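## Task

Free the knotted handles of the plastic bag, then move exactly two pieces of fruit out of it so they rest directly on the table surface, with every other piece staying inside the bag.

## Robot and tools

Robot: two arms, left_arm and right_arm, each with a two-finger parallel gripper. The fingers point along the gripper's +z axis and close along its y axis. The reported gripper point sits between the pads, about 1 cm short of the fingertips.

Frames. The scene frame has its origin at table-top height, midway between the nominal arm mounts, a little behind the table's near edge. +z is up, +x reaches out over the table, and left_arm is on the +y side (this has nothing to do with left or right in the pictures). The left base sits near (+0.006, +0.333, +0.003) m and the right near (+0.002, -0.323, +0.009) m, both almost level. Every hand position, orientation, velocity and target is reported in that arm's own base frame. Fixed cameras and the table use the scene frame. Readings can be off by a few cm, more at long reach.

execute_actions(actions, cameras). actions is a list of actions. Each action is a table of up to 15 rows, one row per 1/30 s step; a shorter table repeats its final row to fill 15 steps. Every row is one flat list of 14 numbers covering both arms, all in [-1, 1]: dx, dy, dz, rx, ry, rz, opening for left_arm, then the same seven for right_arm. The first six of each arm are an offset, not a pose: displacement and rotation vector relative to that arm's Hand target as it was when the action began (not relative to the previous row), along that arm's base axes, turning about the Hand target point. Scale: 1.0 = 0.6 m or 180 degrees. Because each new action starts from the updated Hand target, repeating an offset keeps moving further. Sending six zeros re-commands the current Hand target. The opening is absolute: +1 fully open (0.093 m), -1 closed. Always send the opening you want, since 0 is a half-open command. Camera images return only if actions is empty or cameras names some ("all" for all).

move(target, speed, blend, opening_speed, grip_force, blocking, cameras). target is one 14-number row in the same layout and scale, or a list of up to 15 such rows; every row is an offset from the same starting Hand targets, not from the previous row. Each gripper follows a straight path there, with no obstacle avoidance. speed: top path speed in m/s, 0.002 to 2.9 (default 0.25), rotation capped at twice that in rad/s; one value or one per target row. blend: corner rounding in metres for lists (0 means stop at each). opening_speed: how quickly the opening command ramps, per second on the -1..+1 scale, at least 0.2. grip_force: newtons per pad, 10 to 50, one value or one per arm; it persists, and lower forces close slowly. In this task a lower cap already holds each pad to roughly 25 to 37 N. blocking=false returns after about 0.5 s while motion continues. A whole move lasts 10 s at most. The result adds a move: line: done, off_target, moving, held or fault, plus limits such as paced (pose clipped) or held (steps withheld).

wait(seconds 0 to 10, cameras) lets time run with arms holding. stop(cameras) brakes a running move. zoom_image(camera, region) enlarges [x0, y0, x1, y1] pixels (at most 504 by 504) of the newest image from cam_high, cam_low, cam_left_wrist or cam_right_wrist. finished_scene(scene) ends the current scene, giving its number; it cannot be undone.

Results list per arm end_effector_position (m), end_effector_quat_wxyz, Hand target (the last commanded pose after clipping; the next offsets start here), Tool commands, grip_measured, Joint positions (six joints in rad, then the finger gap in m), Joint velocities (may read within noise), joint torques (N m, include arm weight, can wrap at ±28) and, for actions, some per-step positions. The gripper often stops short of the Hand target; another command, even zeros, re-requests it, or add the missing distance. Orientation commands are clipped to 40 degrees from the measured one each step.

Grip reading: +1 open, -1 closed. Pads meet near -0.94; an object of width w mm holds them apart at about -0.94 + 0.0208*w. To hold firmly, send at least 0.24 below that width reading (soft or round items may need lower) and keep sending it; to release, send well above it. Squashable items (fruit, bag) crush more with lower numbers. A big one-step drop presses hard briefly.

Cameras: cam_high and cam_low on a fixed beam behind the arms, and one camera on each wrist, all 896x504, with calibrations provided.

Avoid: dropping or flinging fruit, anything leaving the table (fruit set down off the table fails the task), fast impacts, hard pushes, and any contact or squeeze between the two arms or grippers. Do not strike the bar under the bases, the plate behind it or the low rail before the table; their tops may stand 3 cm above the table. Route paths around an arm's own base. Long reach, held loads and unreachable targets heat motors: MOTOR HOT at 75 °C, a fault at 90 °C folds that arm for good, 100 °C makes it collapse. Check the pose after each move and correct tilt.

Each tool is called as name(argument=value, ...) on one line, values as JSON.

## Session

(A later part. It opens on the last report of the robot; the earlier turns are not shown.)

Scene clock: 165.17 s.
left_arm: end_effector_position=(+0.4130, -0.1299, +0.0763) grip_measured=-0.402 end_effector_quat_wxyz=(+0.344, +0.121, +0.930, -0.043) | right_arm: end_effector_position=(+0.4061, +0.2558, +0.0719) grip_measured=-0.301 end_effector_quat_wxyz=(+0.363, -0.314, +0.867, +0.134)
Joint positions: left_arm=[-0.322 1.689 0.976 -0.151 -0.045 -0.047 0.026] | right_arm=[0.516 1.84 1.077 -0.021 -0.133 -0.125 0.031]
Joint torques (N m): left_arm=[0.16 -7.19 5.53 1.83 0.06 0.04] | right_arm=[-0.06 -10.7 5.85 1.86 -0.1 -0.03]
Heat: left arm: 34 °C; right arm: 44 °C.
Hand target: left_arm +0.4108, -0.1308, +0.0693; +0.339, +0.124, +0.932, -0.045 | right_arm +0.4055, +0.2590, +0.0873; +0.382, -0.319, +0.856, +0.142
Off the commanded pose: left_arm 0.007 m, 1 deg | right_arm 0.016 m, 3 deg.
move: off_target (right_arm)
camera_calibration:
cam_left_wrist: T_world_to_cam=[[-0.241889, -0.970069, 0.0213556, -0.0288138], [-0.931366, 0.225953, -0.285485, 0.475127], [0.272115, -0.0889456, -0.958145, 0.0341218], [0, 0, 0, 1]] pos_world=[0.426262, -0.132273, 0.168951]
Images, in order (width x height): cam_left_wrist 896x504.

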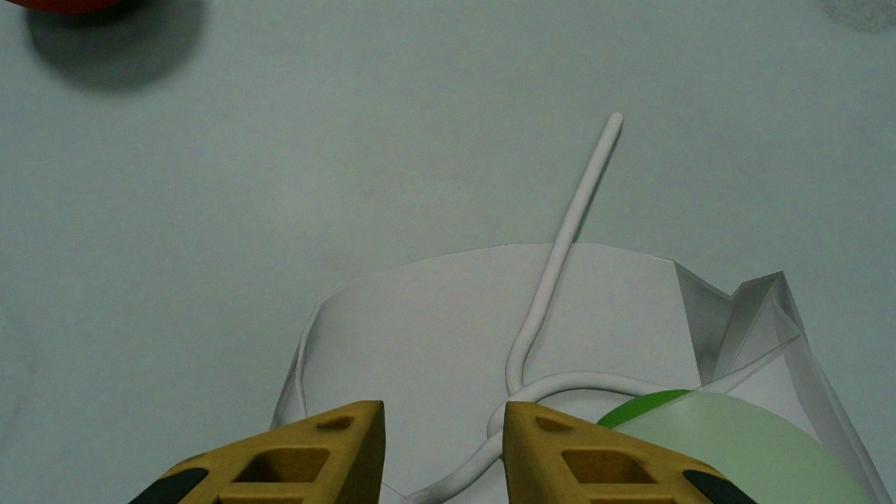

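move(target=[[0,0,0,0,0,-0.11,-0.4,0,0,0,0,0,0,-0.3],[0.003,-0.003,-0.072,0,0,-0.11,-0.4,0,0,0,0,0,0,-0.3]], speed=0.12, cameras=["cam_left_wrist"])

zoom_image(camera="cam_left_wrist", region=[250, 100, 650, 500])

Scene clock: 168.70 s.
left_arm: end_effector_position=(+0.4271, -0.1356, +0.0533) grip_measured=-0.402 end_effector_quat_wxyz=(+0.363, +0.279, +0.883, -0.100) | right_arm: end_effector_position=(+0.4061, +0.2558, +0.0719) grip_measured=-0.301 end_effector_quat_wxyz=(+0.363, -0.314, +0.867, +0.134)
Joint positions: left_arm=[-0.215 1.793 0.954 0.007 0.249 0.301 0.026] | right_arm=[0.516 1.84 1.077 -0.021 -0.133 -0.125 0.031]
Joint torques (N m): left_arm=[0.21 -6.16 3.88 1.53 0.2 0.11] | right_arm=[0.01 -10.69 5.87 1.87 -0.09 -0.02]
Heat: left arm: 34 °C; right arm: 44 °C.
Hand target: left_arm +0.4127, -0.1326, +0.0261; +0.326, +0.282, +0.897, -0.102 | right_arm +0.4055, +0.2590, +0.0873; +0.382, -0.319, +0.856, +0.142
Off the commanded pose: left_arm 0.031 m, 5 deg | right_arm 0.016 m, 3 deg.
move: off_target (left_arm, right_arm)
camera_calibration:
cam_left_wrist: T_world_to_cam=[[-0.557355, -0.830274, -0.000519177, 0.124325], [-0.778692, 0.522945, -0.346652, 0.461402], [0.288087, -0.192804, -0.937994, -0.0142154], [0, 0, 0, 1]] pos_world=[0.432679, -0.140805, 0.146676]
Images, in order (width x height): cam_left_wrist 896x504.

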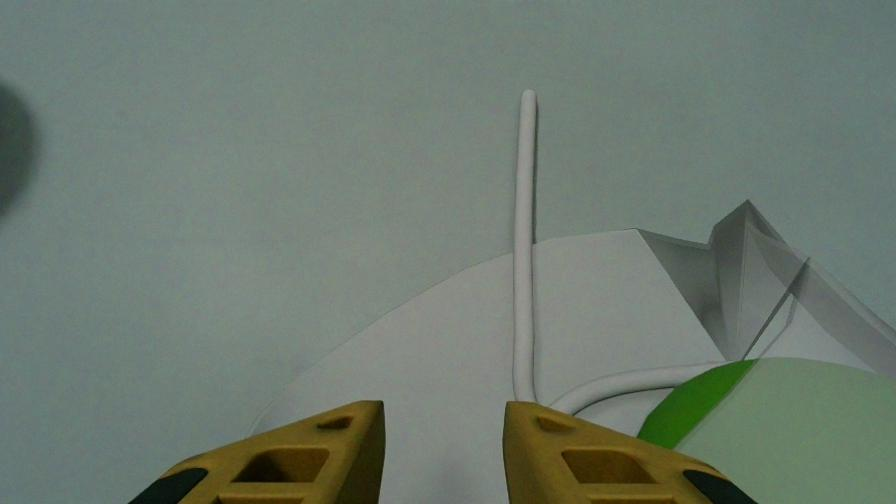

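Scaled by 1.260 from the camera's 896x504 image, which has a finer 1280x720 frame.

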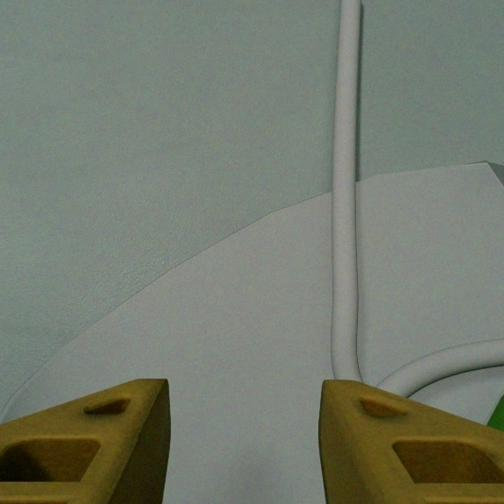

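move(target=[[-0.01,0,0.18,0,0,0,-0.4,0,0,0,0,0,0,-0.3],[-0.013,-0.098,0.16,0.003,0.194,0.366,-0.2,0,0,0,0,0,0,-0.3]], speed=0.25, cameras=["cam_left_wrist","cam_high"])

zoom_image(camera="cam_left_wrist", region=[200, 100, 700, 500])

Scene clock: 175.63 s.
left_arm: end_effector_position=(+0.4066, -0.1833, +0.1257) grip_measured=-0.202 end_effector_quat_wxyz=(+0.068, -0.284, +0.956, +0.017) | right_arm: end_effector_position=(+0.4061, +0.2558, +0.0719) grip_measured=-0.301 end_effector_quat_wxyz=(+0.363, -0.314, +0.867, +0.134)
Joint positions: left_arm=[-0.468 2.216 2.142 -1.422 -0.119 -1.042 0.036] | right_arm=[0.516 1.84 1.077 -0.021 -0.133 -0.125 0.031]
Joint torques (N m): left_arm=[-0.84 -9.85 8.38 0.41 0.02 -0.1] | right_arm=[-0.05 -10.69 5.9 1.86 -0.08 -0.01]
Heat: left arm: 34 °C; right arm: 44 °C.
Hand target: left_arm +0.4048, -0.1914, +0.1222; +0.058, -0.283, +0.957, +0.017 | right_arm +0.4055, +0.2590, +0.0873; +0.382, -0.319, +0.856, +0.142
Off the commanded pose: left_arm 0.009 m, 1 deg | right_arm 0.016 m, 3 deg.
move: off_target (right_arm)
camera_calibration:
cam_left_wrist: T_world_to_cam=[[0.565664, -0.824417, 0.0189998, -0.384585], [-0.795948, -0.539816, 0.27398, 0.229599], [-0.215617, -0.170103, -0.961548, 0.262425], [0, 0, 0, 1]] pos_world=[0.456878, -0.148478, 0.196736]
Images, in order (width x height): cam_high 896x504, cam_left_wrist 896x504.

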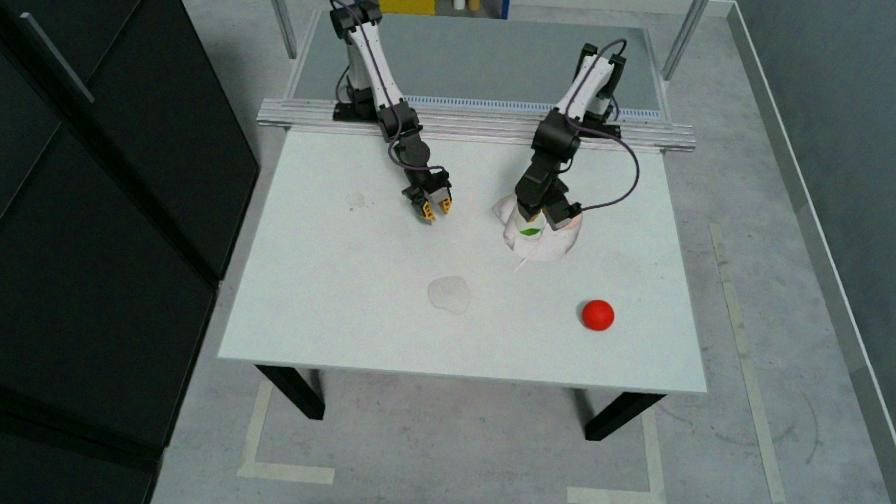

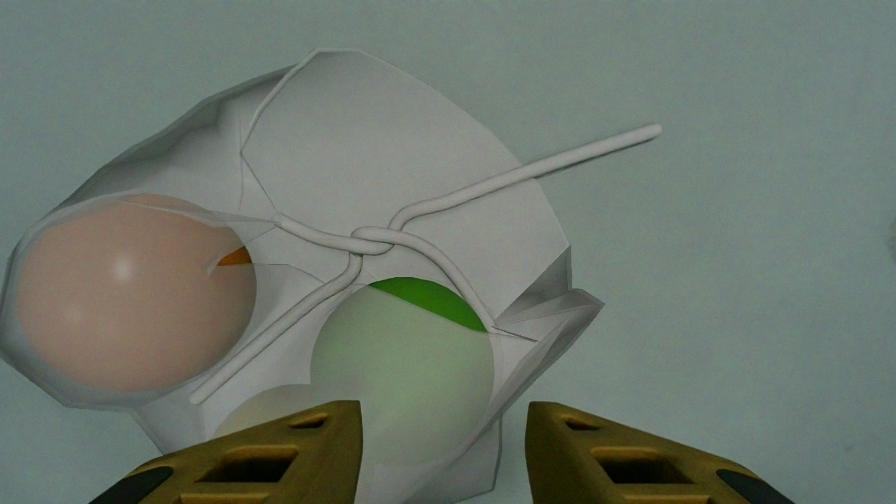

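Scaled by 1.008 from the camera's 896x504 image, which has a finer 1280x720 frame.

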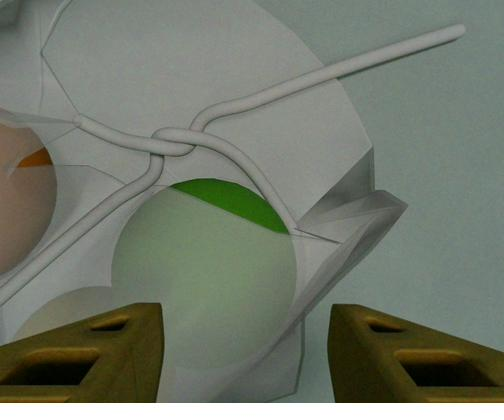

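move(target=[-0.031,0.10,-0.03,0,0,-0.589,-0.4,0,0,0,0,0,0,-0.3], speed=0.35, cameras=["cam_left_wrist"])

zoom_image(camera="cam_left_wrist", region=[200, 100, 700, 500])

Scene clock: 180.60 s.
left_arm: end_effector_position=(+0.3915, -0.1316, +0.0966) grip_measured=-0.398 end_effector_quat_wxyz=(+0.042, +0.591, +0.805, -0.031) | right_arm: end_effector_position=(+0.4061, +0.2558, +0.0719) grip_measured=-0.301 end_effector_quat_wxyz=(+0.363, -0.314, +0.867, +0.134)
Joint positions: left_arm=[-0.289 2.071 1.802 -1.244 0.087 0.975 0.026] | right_arm=[0.516 1.84 1.077 -0.021 -0.133 -0.125 0.031]
Joint torques (N m): left_arm=[0.49 -13.07 4.66 0.5 0.29 0.14] | right_arm=[-0.1 -10.71 5.91 1.89 -0.1 -0.01]
Heat: left arm: 35 °C; right arm: 44 °C.
Hand target: left_arm +0.3862, -0.1314, +0.1040; +0.049, +0.594, +0.802, -0.037 | right_arm +0.4055, +0.2590, +0.0873; +0.382, -0.319, +0.856, +0.142
Off the commanded pose: left_arm 0.009 m, 1 deg | right_arm 0.016 m, 3 deg.
move: off_target (right_arm)
camera_calibration:
cam_left_wrist: T_world_to_cam=[[-0.946345, -0.322873, 0.0135583, 0.32562], [-0.303265, 0.901803, 0.307866, 0.247069], [-0.111629, 0.287236, -0.951333, 0.258389], [0, 0, 0, 1]] pos_world=[0.41192, -0.191892, 0.165335]
Images, in order (width x height): cam_left_wrist 896x504.

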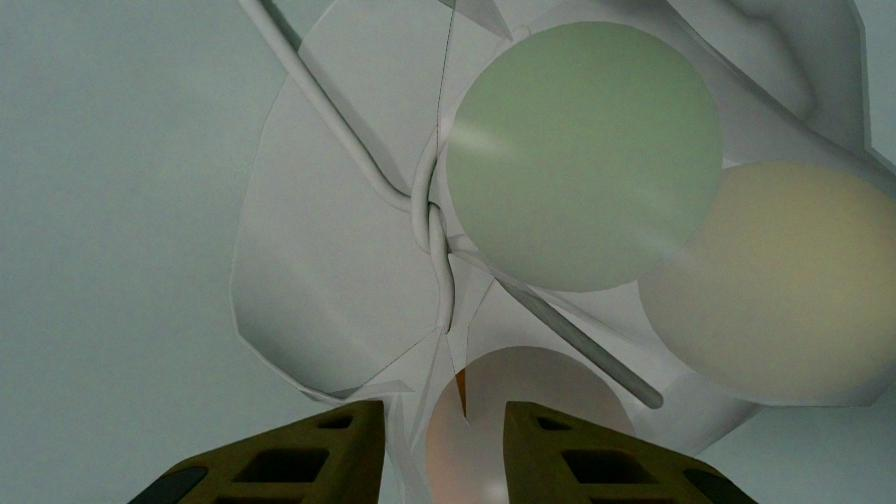

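Scaled by 1.008 from the camera's 896x504 image, which has a finer 1280x720 frame.

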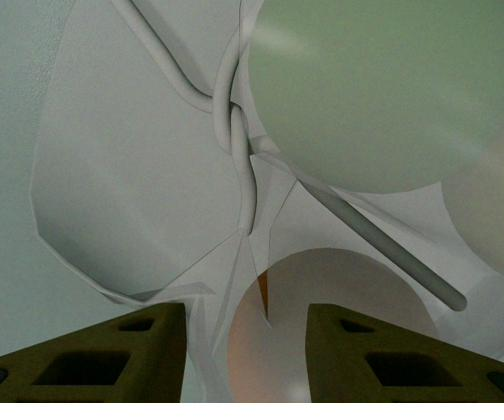

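move(target=[-0.002,0,-0.115,0,0,0,-0.4,0,0,0,0,0,0,-0.3], speed=0.12, cameras=["cam_left_wrist"])

zoom_image(camera="cam_left_wrist", region=[200, 100, 700, 500])

Scene clock: 182.50 s.
left_arm: end_effector_position=(+0.3870, -0.1307, +0.0424) grip_measured=-0.398 end_effector_quat_wxyz=(+0.051, +0.591, +0.804, -0.029) | right_arm: end_effector_position=(+0.4061, +0.2558, +0.0719) grip_measured=-0.301 end_effector_quat_wxyz=(+0.363, -0.314, +0.867, +0.134)
Joint positions: left_arm=[-0.289 2.066 1.576 -1.005 0.089 0.976 0.026] | right_arm=[0.516 1.84 1.077 -0.021 -0.133 -0.125 0.031]
Joint torques (N m): left_arm=[0.42 -9.84 4.62 0.75 0.29 0.11] | right_arm=[-0.09 -10.69 5.91 1.86 -0.08 -0.02]
Heat: left arm: 36 °C; right arm: 44 °C.
Hand target: left_arm +0.3850, -0.1314, +0.0351; +0.049, +0.594, +0.802, -0.037 | right_arm +0.4055, +0.2590, +0.0873; +0.382, -0.319, +0.856, +0.142
Off the commanded pose: left_arm 0.008 m, 1 deg | right_arm 0.016 m, 3 deg.
move: off_target (right_arm)
camera_calibration:
cam_left_wrist: T_world_to_cam=[[-0.946736, -0.322011, 0.000427326, 0.323107], [-0.307429, 0.904255, 0.296329, 0.263942], [-0.0958076, 0.280414, -0.955086, 0.199237], [0, 0, 0, 1]] pos_world=[0.406129, -0.190496, 0.111937]
Images, in order (width x height): cam_left_wrist 896x504.

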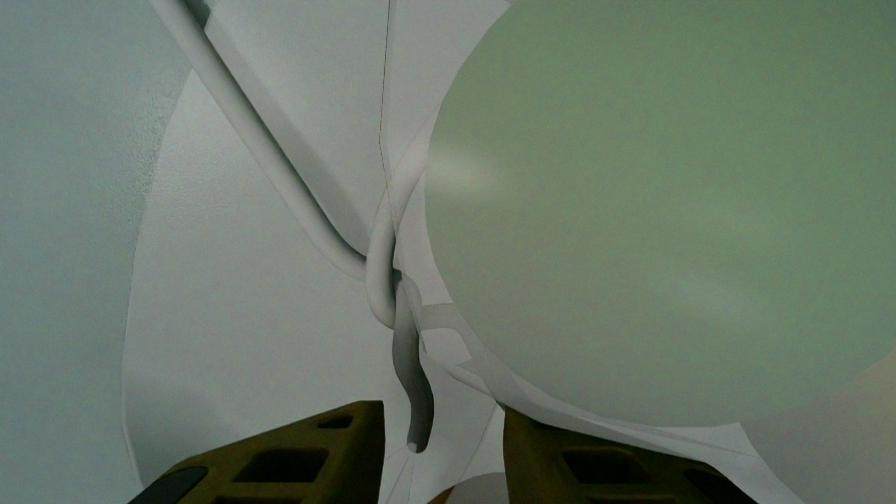

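Scaled by 1.008 from the camera's 896x504 image, which has a finer 1280x720 frame.

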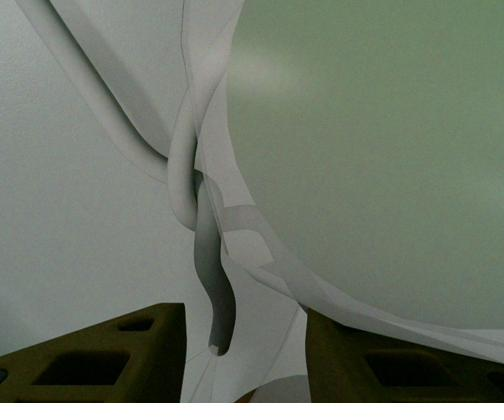

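move(target=[[0.009,-0.018,-0.02,0,0,0,-0.4,0,0,0,0,0,0,-0.3],[0.009,-0.018,-0.05,0,0,0,-0.4,0,0,0,0,0,0,-0.3]], speed=0.1, cameras=["cam_left_wrist"])

zoom_image(camera="cam_left_wrist", region=[200, 100, 700, 500])

Scene clock: 184.67 s.
left_arm: end_effector_position=(+0.3961, -0.1366, +0.0180) grip_measured=-0.398 end_effector_quat_wxyz=(+0.058, +0.593, +0.803, -0.028) | right_arm: end_effector_position=(+0.4061, +0.2558, +0.0719) grip_measured=-0.301 end_effector_quat_wxyz=(+0.363, -0.314, +0.867, +0.135)
Joint positions: left_arm=[-0.296 2.119 1.555 -0.916 0.091 0.973 0.026] | right_arm=[0.516 1.84 1.077 -0.021 -0.133 -0.125 0.031]
Joint torques (N m): left_arm=[-0.83 -9.18 4.42 0.73 0.28 -0.08] | right_arm=[-0.01 -10.69 5.94 1.87 -0.08 -0.03]
Heat: left arm: 36 °C; right arm: 44 °C.
Hand target: left_arm +0.3903, -0.1423, +0.0051; +0.049, +0.594, +0.802, -0.037 | right_arm +0.4054, +0.2591, +0.0873; +0.382, -0.319, +0.856, +0.143
Off the commanded pose: left_arm 0.015 m, 2 deg | right_arm 0.016 m, 3 deg.
move: off_target (left_arm, right_arm)
camera_calibration:
cam_left_wrist: T_world_to_cam=[[-0.94796, -0.318199, -0.011053, 0.331066], [-0.307885, 0.907283, 0.286433, 0.280148], [-0.0811143, 0.27493, -0.958037, 0.171938], [0, 0, 0, 1]] pos_world=[0.414037, -0.1961, 0.0881387]
Images, in order (width x height): cam_left_wrist 896x504.

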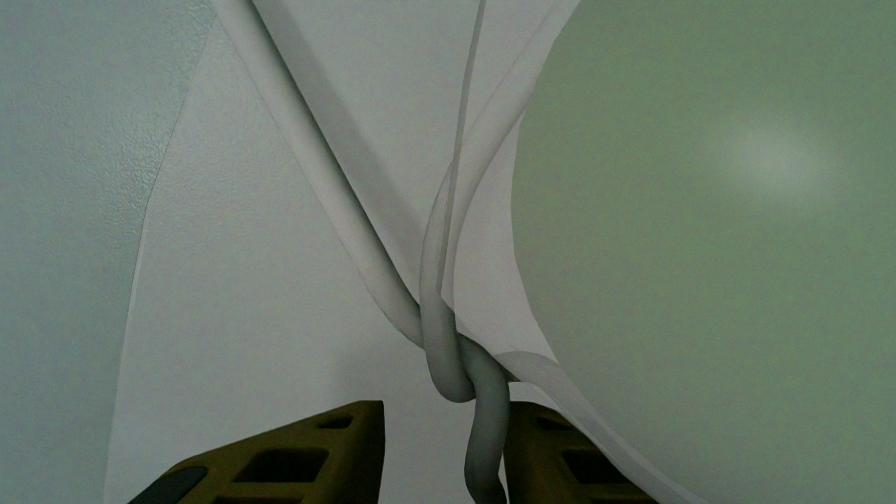

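Scaled by 1.008 from the camera's 896x504 image, which has a finer 1280x720 frame.

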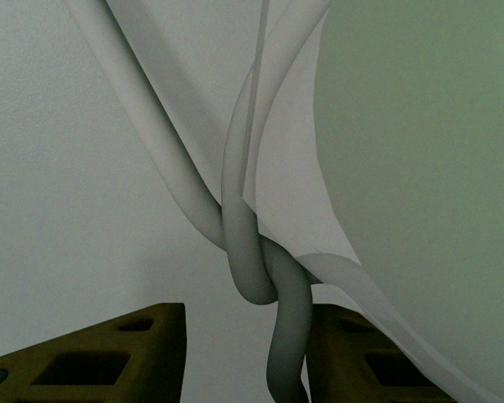

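move(target=[0,0.005,0,0,0,0,-1,0,0,0,0,0,0,-0.3], opening_speed=1, cameras=["cam_left_wrist"])

zoom_image(camera="cam_left_wrist", region=[200, 100, 700, 500])

Scene clock: 185.97 s.
left_arm: end_effector_position=(+0.3965, -0.1367, +0.0181) grip_measured=-0.904 end_effector_quat_wxyz=(+0.059, +0.593, +0.803, -0.027) | right_arm: end_effector_position=(+0.4061, +0.2558, +0.0719) grip_measured=-0.301 end_effector_quat_wxyz=(+0.363, -0.314, +0.867, +0.134)
Joint positions: left_arm=[-0.296 2.119 1.555 -0.914 0.091 0.973 0.002] | right_arm=[0.516 1.84 1.077 -0.021 -0.133 -0.125 0.031]
Joint torques (N m): left_arm=[-0.27 -9.39 4.03 0.76 0.27 -0.02] | right_arm=[-0.06 -10.7 5.86 1.87 -0.09 -0.04]
Heat: left arm: 36 °C; right arm: 44 °C.
Hand target: left_arm +0.3904, -0.1393, +0.0051; +0.049, +0.594, +0.802, -0.037 | right_arm +0.4055, +0.2590, +0.0873; +0.382, -0.319, +0.856, +0.142
Off the commanded pose: left_arm 0.015 m, 2 deg | right_arm 0.016 m, 3 deg.
move: off_target (left_arm, right_arm)
camera_calibration:
cam_left_wrist: T_world_to_cam=[[-0.947928, -0.318247, -0.0123195, 0.331409], [-0.30835, 0.907393, 0.285583, 0.280592], [-0.0797072, 0.274511, -0.958275, 0.171442], [0, 0, 0, 1]] pos_world=[0.414338, -0.1962, 0.0882389]
Images, in order (width x height): cam_left_wrist 896x504.

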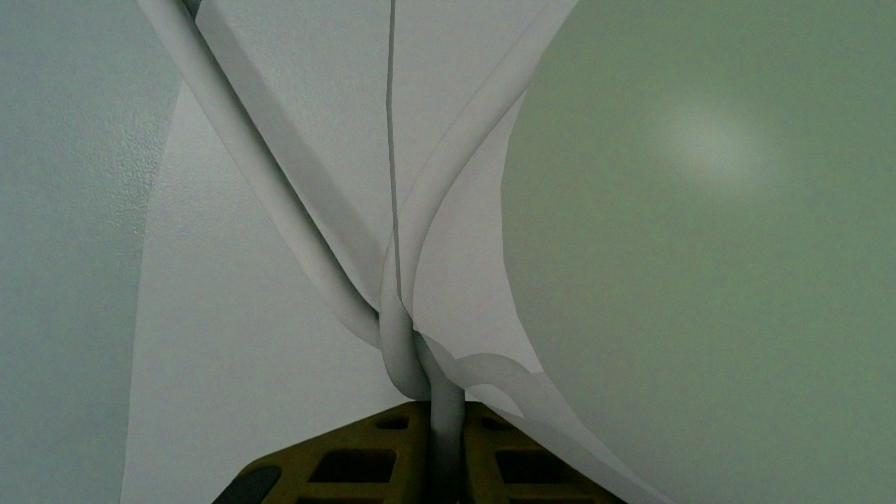

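Scaled by 1.008 from the camera's 896x504 image, which has a finer 1280x720 frame.

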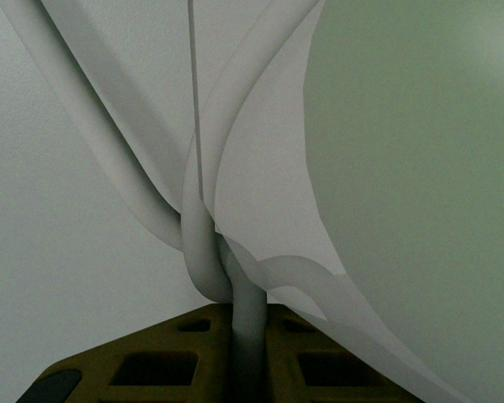

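move(target=[[0.02,0.01,0.1,0,0,0,-1,0,0,0,0,0,0,-0.3],[0.03,0.1,0.16,0,0,0,-1,0,0,0,0,0,0,-0.3],[0.03,0.25,0.18,0,0,0,-1,0,0,0,0,0,0,-0.3]], speed=0.12, blend=0.02, cameras=["cam_high","cam_left_wrist"])

zoom_image(camera="cam_high", region=[460, 160, 620, 300])

Scene clock: 189.30 s.
left_arm: end_effector_position=(+0.4061, +0.0135, +0.0971) grip_measured=-0.904 end_effector_quat_wxyz=(+0.033, +0.589, +0.807, -0.042) | right_arm: end_effector_position=(+0.4061, +0.2558, +0.0719) grip_measured=-0.301 end_effector_quat_wxyz=(+0.363, -0.314, +0.867, +0.134)
Joint positions: left_arm=[0.077 2.106 1.858 -1.326 0.106 1.338 0.002] | right_arm=[0.516 1.84 1.077 -0.021 -0.133 -0.125 0.031]
Joint torques (N m): left_arm=[0.01 -12.63 8.21 0.18 0.31 0.14] | right_arm=[-0.05 -10.73 5.83 1.86 -0.09 -0.02]
Heat: left arm: 36 °C; right arm: 44 °C.
Hand target: left_arm +0.4084, +0.0107, +0.1132; +0.049, +0.594, +0.802, -0.036 | right_arm +0.4055, +0.2590, +0.0873; +0.382, -0.319, +0.856, +0.142
Off the commanded pose: left_arm 0.016 m, 2 deg | right_arm 0.016 m, 3 deg.
move: off_target (left_arm, right_arm)
camera_calibration:
cam_left_wrist: T_world_to_cam=[[-0.944204, -0.326754, 0.0413512, 0.382746], [-0.298761, 0.902553, 0.310066, 0.118387], [-0.138637, 0.280412, -0.949815, 0.229694], [0, 0, 0, 1]] pos_world=[0.428604, -0.0461951, 0.165632]
Images, in order (width x height): cam_high 896x504, cam_left_wrist 896x504.

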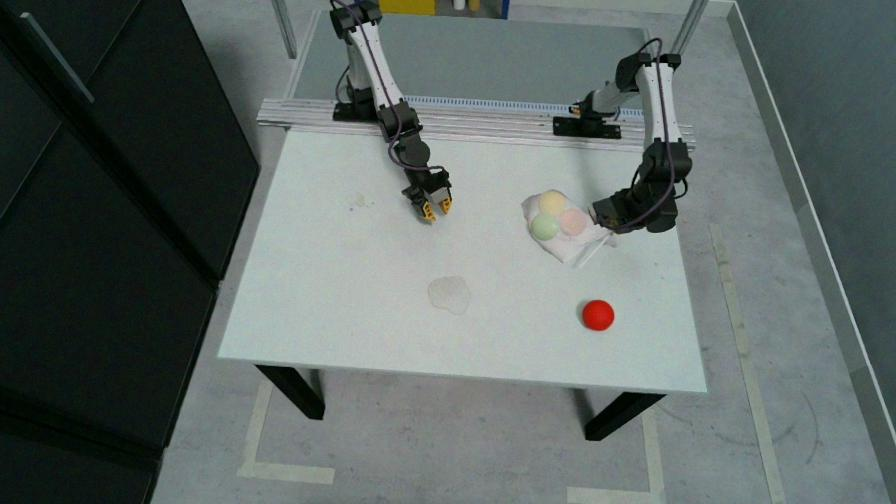

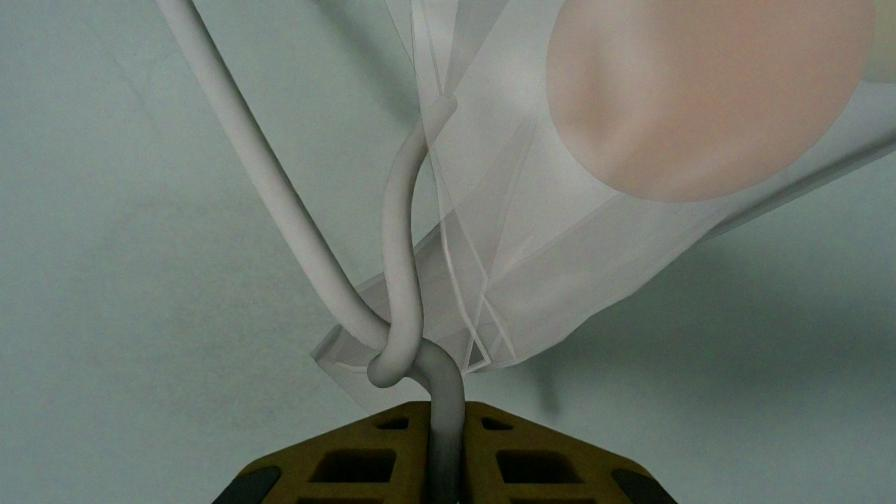

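Scaled by 3.150 from the camera's 896x504 image, which has a finer 1280x720 frame.

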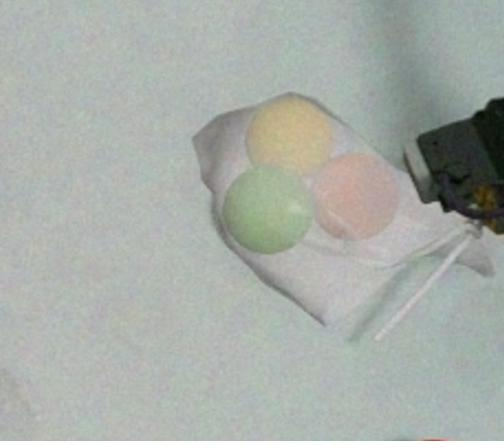

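move(target=[[0,0,0,0,0,0,-1,-0.17,0.05,0.09,-0.043,0.092,-0.17,0.5],[0,0,0,0,0,0,-1,-0.17,0.36,0.09,-0.043,0.092,-0.17,1]], speed=0.25, cameras=["cam_right_wrist","cam_high"])

Scene clock: 195.83 s.
left_arm: end_effector_position=(+0.4060, +0.0135, +0.0971) grip_measured=-0.904 end_effector_quat_wxyz=(+0.033, +0.589, +0.807, -0.042) | right_arm: end_effector_position=(+0.3032, +0.4731, +0.1493) grip_measured=+1.000 end_effector_quat_wxyz=(+0.270, -0.088, +0.958, +0.045)
Joint positions: left_arm=[0.077 2.106 1.858 -1.327 0.106 1.339 0.002] | right_arm=[1.121 2.612 2.842 -1.419 0.411 0.856 0.093]
Joint torques (N m): left_arm=[0.08 -12.64 8.25 0.19 0.32 0.13] | right_arm=[0.05 -9.78 8.38 0.93 0.43 0.11]
Heat: left arm: 38 °C; right arm: 43 °C.
Hand target: left_arm +0.4084, +0.0107, +0.1132; +0.049, +0.595, +0.802, -0.036 | right_arm +0.3034, +0.4750, +0.1412; +0.258, -0.084, +0.962, +0.024
Off the commanded pose: left_arm 0.017 m, 2 deg | right_arm 0.008 m, 3 deg.
elbow stopped short (right arm): the move would have taken joint 3 (elbow) straighter than the controller allows.
move: off_target (left_arm, right_arm); target 2's new opening was sent with right_arm's hand 0.008 m and 3 deg from that target
camera_calibration:
cam_right_wrist: T_world_to_cam=[[0.194141, -0.980964, -0.00425111, 0.401393], [-0.975704, -0.192648, -0.104351, 0.442151], [0.101545, 0.0244066, -0.994531, 0.195665], [0, 0, 0, 1]] pos_world=[0.333613, 0.474156, 0.24244]
Images, in order (width x height): cam_high 896x504, cam_right_wrist 896x504.

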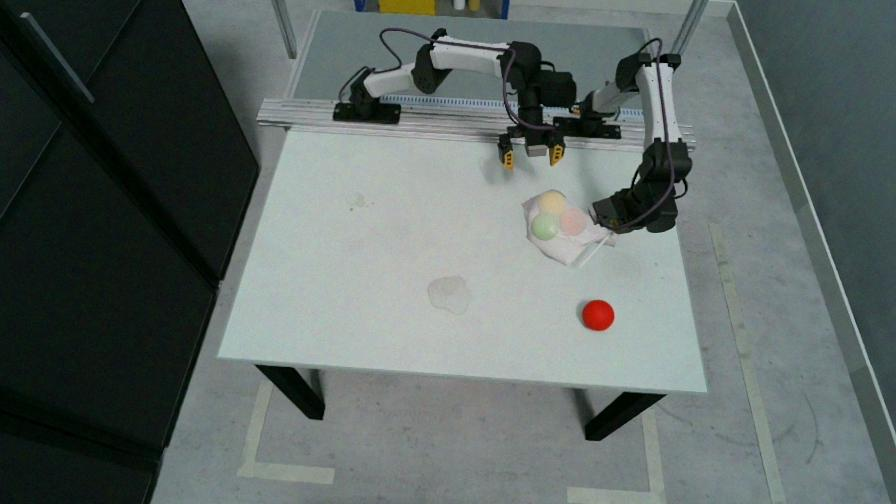

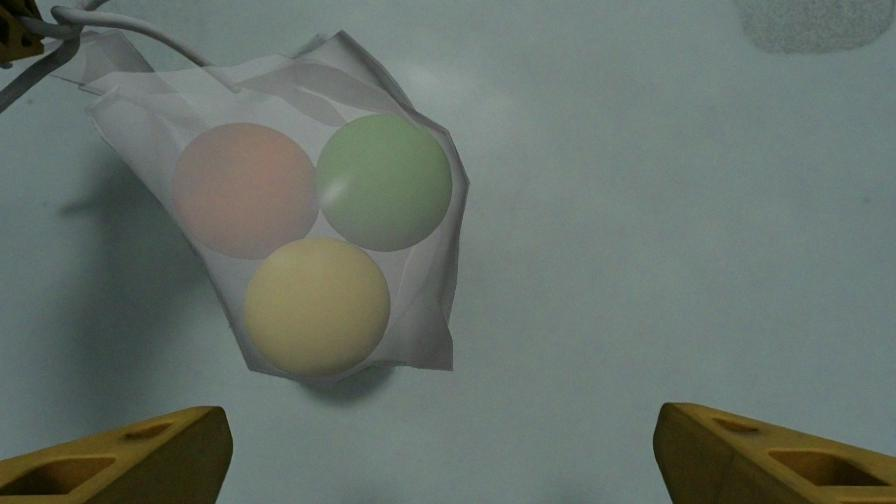

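move(target=[[0,0,0,0,0,0,-1,-0.067,0.095,-0.117,0.014,-0.082,0,1],[0,0,0,0,0,0,-1,0.025,0.135,-0.232,0.014,-0.082,0,1],[0,0,0,0,0,0,-1,0.025,0.135,-0.232,0.014,-0.082,0,-0.2]], speed=0.2, opening_speed=1, cameras=["cam_right_wrist","cam_high"])

Scene clock: 201.13 s.
left_arm: end_effector_position=(+0.4060, +0.0135, +0.0971) grip_measured=-0.904 end_effector_quat_wxyz=(+0.033, +0.589, +0.807, -0.042) | right_arm: end_effector_position=(+0.3233, +0.5526, +0.0121) grip_measured=+0.423 end_effector_quat_wxyz=(+0.393, -0.075, +0.915, +0.046)
Joint positions: left_arm=[0.077 2.106 1.858 -1.327 0.106 1.339 0.002] | right_arm=[1.204 2.959 2.84 -0.937 0.661 0.86 0.065]
Joint torques (N m): left_arm=[0.06 -12.68 8.25 0.21 0.31 0.12] | right_arm=[0.34 -11.48 9.37 1.1 0.34 -0.04]
Heat: left arm: 40 °C; right arm: 45 °C.
Hand target: left_arm +0.4084, +0.0107, +0.1132; +0.049, +0.595, +0.802, -0.036 | right_arm +0.3183, +0.5561, +0.0020; +0.381, -0.081, +0.920, +0.034
Off the commanded pose: left_arm 0.017 m, 2 deg | right_arm 0.012 m, 2 deg.
elbow stopped short (right arm): the move would have taken joint 3 (elbow) straighter than the controller allows.
move: off_target (left_arm, right_arm); target 3's new opening was sent with right_arm's hand 0.012 m and 2 deg from that target
camera_calibration:
cam_right_wrist: T_world_to_cam=[[0.164777, -0.986293, 0.00868527, 0.487262], [-0.920849, -0.156987, -0.35692, 0.428373], [0.353391, 0.0508144, -0.934095, -0.0415555], [0, 0, 0, 1]] pos_world=[0.328863, 0.549944, 0.109846]
Images, in order (width x height): cam_high 896x504, cam_right_wrist 896x504.

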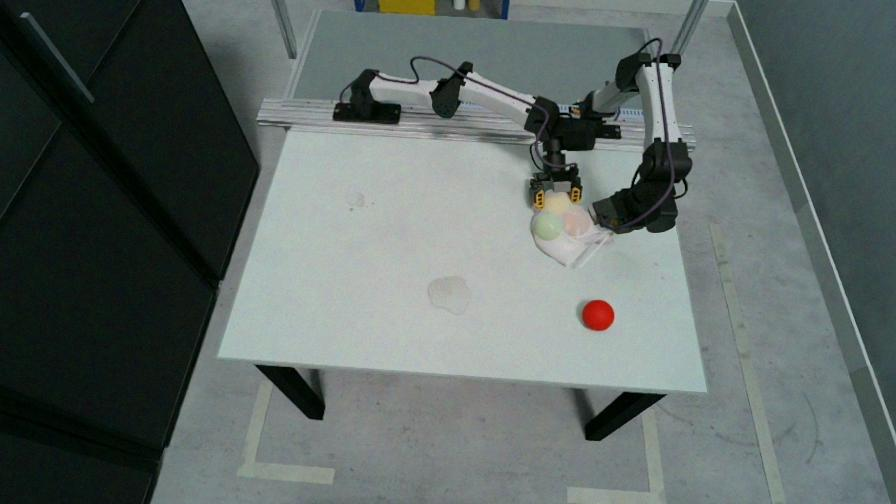

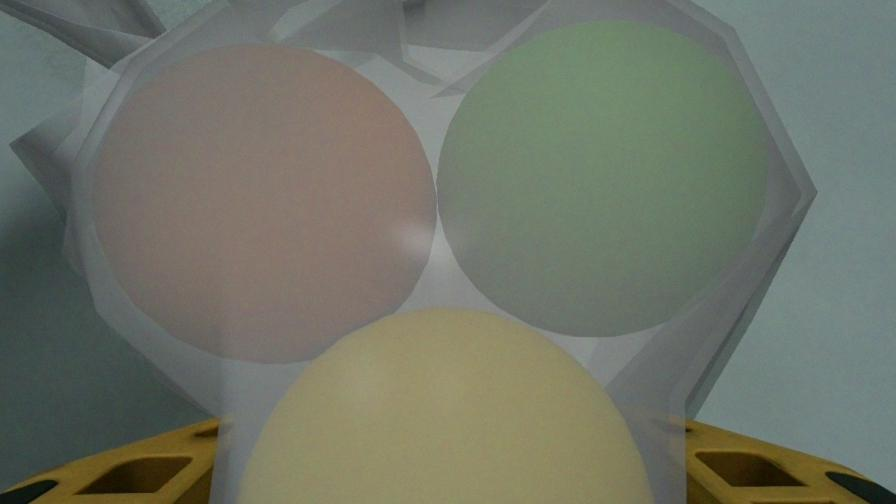

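Gripped yellow. Now left pulls +x,+y away.

move(target=[[0.1,0.12,0.03,0,0,0,-1,0,0,0.0,0,0,0,-0.2],[0.17,0.2,0.03,0,0,0,-1,0,0,0,0,0,0,-0.2]], speed=0.12, blend=0.02, cameras=["cam_right_wrist","cam_high","cam_left_wrist","cam_low"])

zoom_image(camera="cam_high", region=[500, 160, 720, 330])

Scene clock: 203.83 s.
left_arm: end_effector_position=(+0.5016, +0.1042, +0.1241) grip_measured=-0.904 end_effector_quat_wxyz=(+0.125, +0.585, +0.802, +0.004) | right_arm: end_effector_position=(+0.3338, +0.5711, +0.0288) grip_measured=+0.423 end_effector_quat_wxyz=(+0.417, -0.051, +0.902, +0.097)
Joint positions: left_arm=[0.267 2.578 2.77 -1.599 0.19 1.511 0.002] | right_arm=[1.199 2.959 2.85 -0.822 0.661 0.86 0.065]
Joint torques (N m): left_arm=[2.48 -12.68 9.52 0.99 -0.32 0.2] | right_arm=[0.55 -13.07 5.19 0.44 0.32 -0.13]
Heat: left arm: 40 °C; right arm: 45 °C.
Hand target: left_arm +0.5103, +0.1308, +0.1310; +0.048, +0.594, +0.802, -0.037 | right_arm +0.3185, +0.5561, +0.0021; +0.381, -0.081, +0.920, +0.034
Off the commanded pose: left_arm 0.029 m, 10 deg | right_arm 0.034 m, 9 deg.
elbow stopped short (right arm): the move would have taken joint 3 (elbow) straighter than the controller allows.
joint read past its limit (left arm) — joint 4 (wrist pitch), lower limit.
joint sent to its limit (left arm) — joint 4 (wrist pitch), lower limit. The joint targets are off in orientation, not in position.
move: off_target (left_arm, right_arm)
camera_calibration:
cam_left_wrist: T_world_to_cam=[[-0.930757, -0.338991, -0.13703, 0.518103], [-0.361796, 0.908046, 0.211083, 0.0999951], [0.0528745, 0.246044, -0.967815, 0.153], [0, 0, 0, 1]] pos_world=[0.510316, 0.0471872, 0.197964]
cam_right_wrist: T_world_to_cam=[[0.162211, -0.981713, -0.0996332, 0.504922], [-0.904042, -0.107388, -0.413734, 0.414624], [0.395469, 0.157185, -0.904929, -0.10617], [0, 0, 0, 1]] pos_world=[0.334921, 0.556902, 0.125775]

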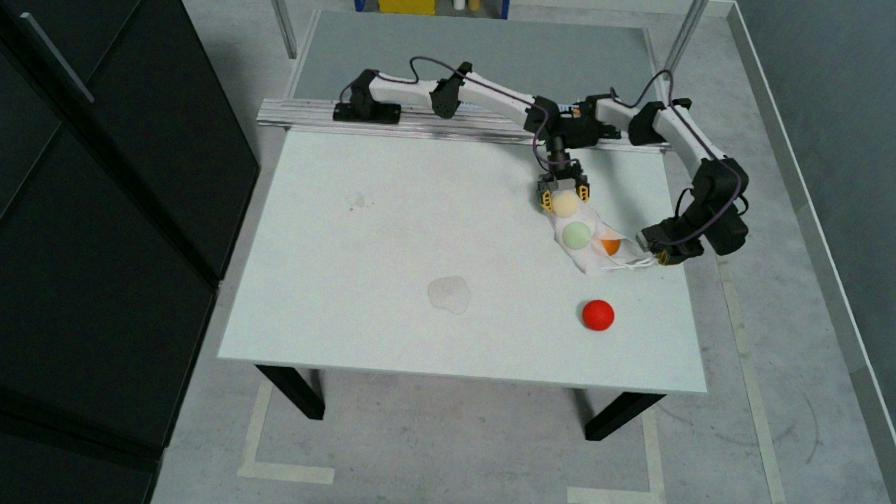

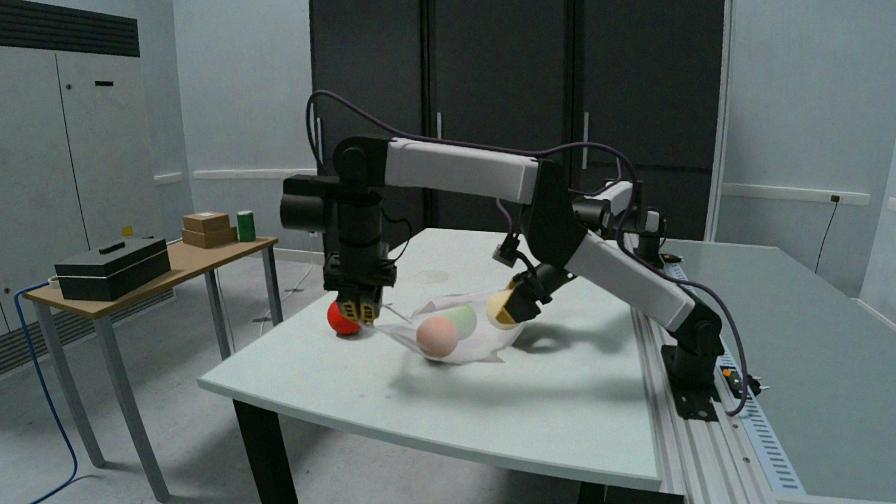

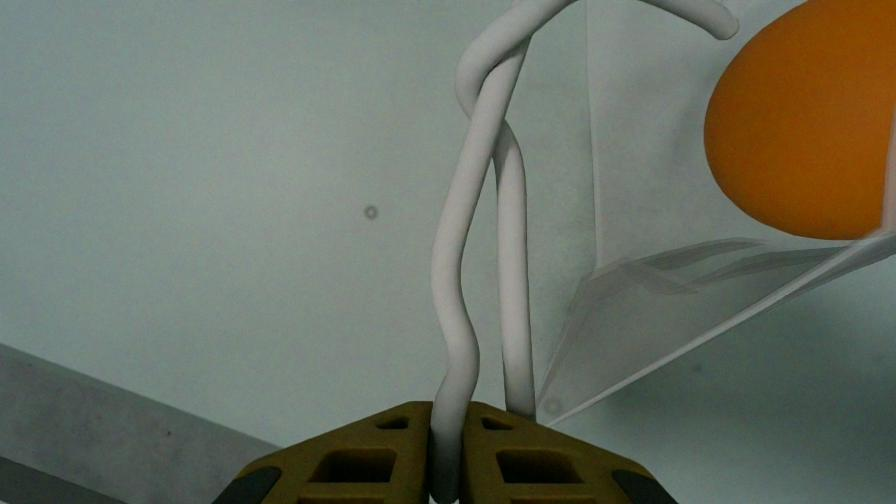

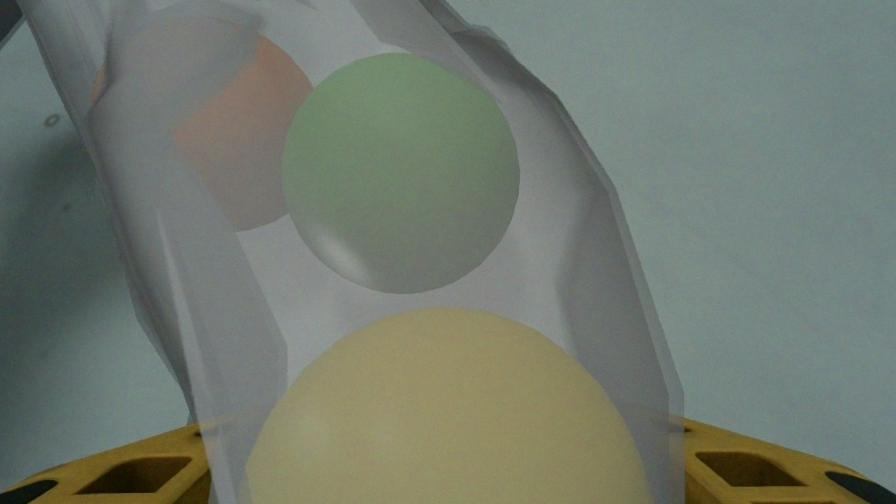

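Scaled by 2.291 from the camera's 896x504 image, which has a finer 1280x720 frame.

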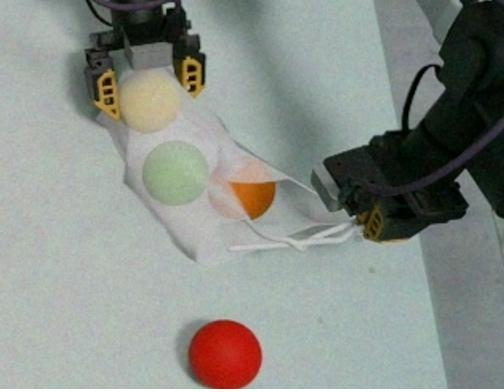

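move(target=[-0.02,-0.03,0,0,0,0,-1,-0.07,-0.2,0.02,0,0,0,-0.2], speed=0.12, cameras=["cam_high","cam_left_wrist"])

zoom_image(camera="cam_high", region=[480, 160, 700, 330])

Scene clock: 206.73 s.
left_arm: end_effector_position=(+0.4926, +0.1146, +0.1080) grip_measured=-0.904 end_effector_quat_wxyz=(+0.091, +0.577, +0.811, +0.000) | right_arm: end_effector_position=(+0.2786, +0.4345, +0.0022) grip_measured=-0.201 end_effector_quat_wxyz=(+0.377, -0.080, +0.922, +0.028)
Joint positions: left_arm=[0.276 2.569 2.695 -1.581 0.142 1.504 0.002] | right_arm=[1.198 2.287 1.533 -0.354 0.646 0.867 0.036]
Joint torques (N m): left_arm=[-0.65 -16.73 6.65 0.73 0.07 0.12] | right_arm=[0.31 -12.74 6.16 1.04 0.52 0.04]
Heat: left arm: 41 °C; right arm: 46 °C.
Hand target: left_arm +0.4984, +0.1128, +0.1311; +0.049, +0.594, +0.802, -0.037 | right_arm +0.2763, +0.4361, +0.0141; +0.381, -0.081, +0.920, +0.034
Off the commanded pose: left_arm 0.024 m, 7 deg | right_arm 0.012 m, 1 deg.
joint read past its limit (left arm) — joint 4 (wrist pitch), lower limit.
joint sent to its limit (left arm) — joint 4 (wrist pitch), lower limit. The joint targets are off in orientation, not in position.
move: off_target (left_arm, right_arm)
camera_calibration:
cam_left_wrist: T_world_to_cam=[[-0.929784, -0.356371, -0.0922057, 0.507695], [-0.367945, 0.892331, 0.261461, 0.0901421], [-0.0108989, 0.277029, -0.9608, 0.162374], [0, 0, 0, 1]] pos_world=[0.506984, 0.0555089, 0.179252]
Images, in order (width x height): cam_high 896x504, cam_left_wrist 896x504.

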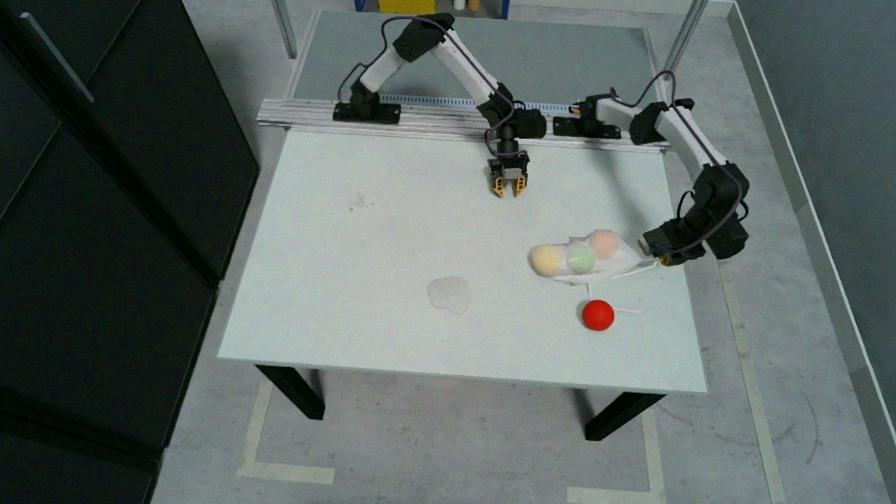

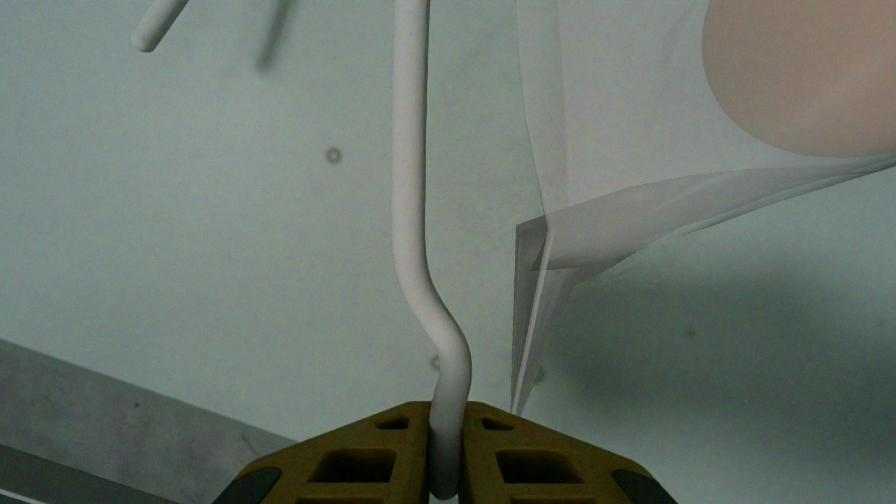

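Scaled by 2.291 from the camera's 896x504 image, which has a finer 1280x720 frame.

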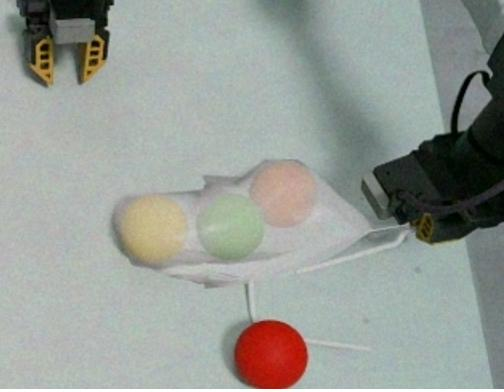

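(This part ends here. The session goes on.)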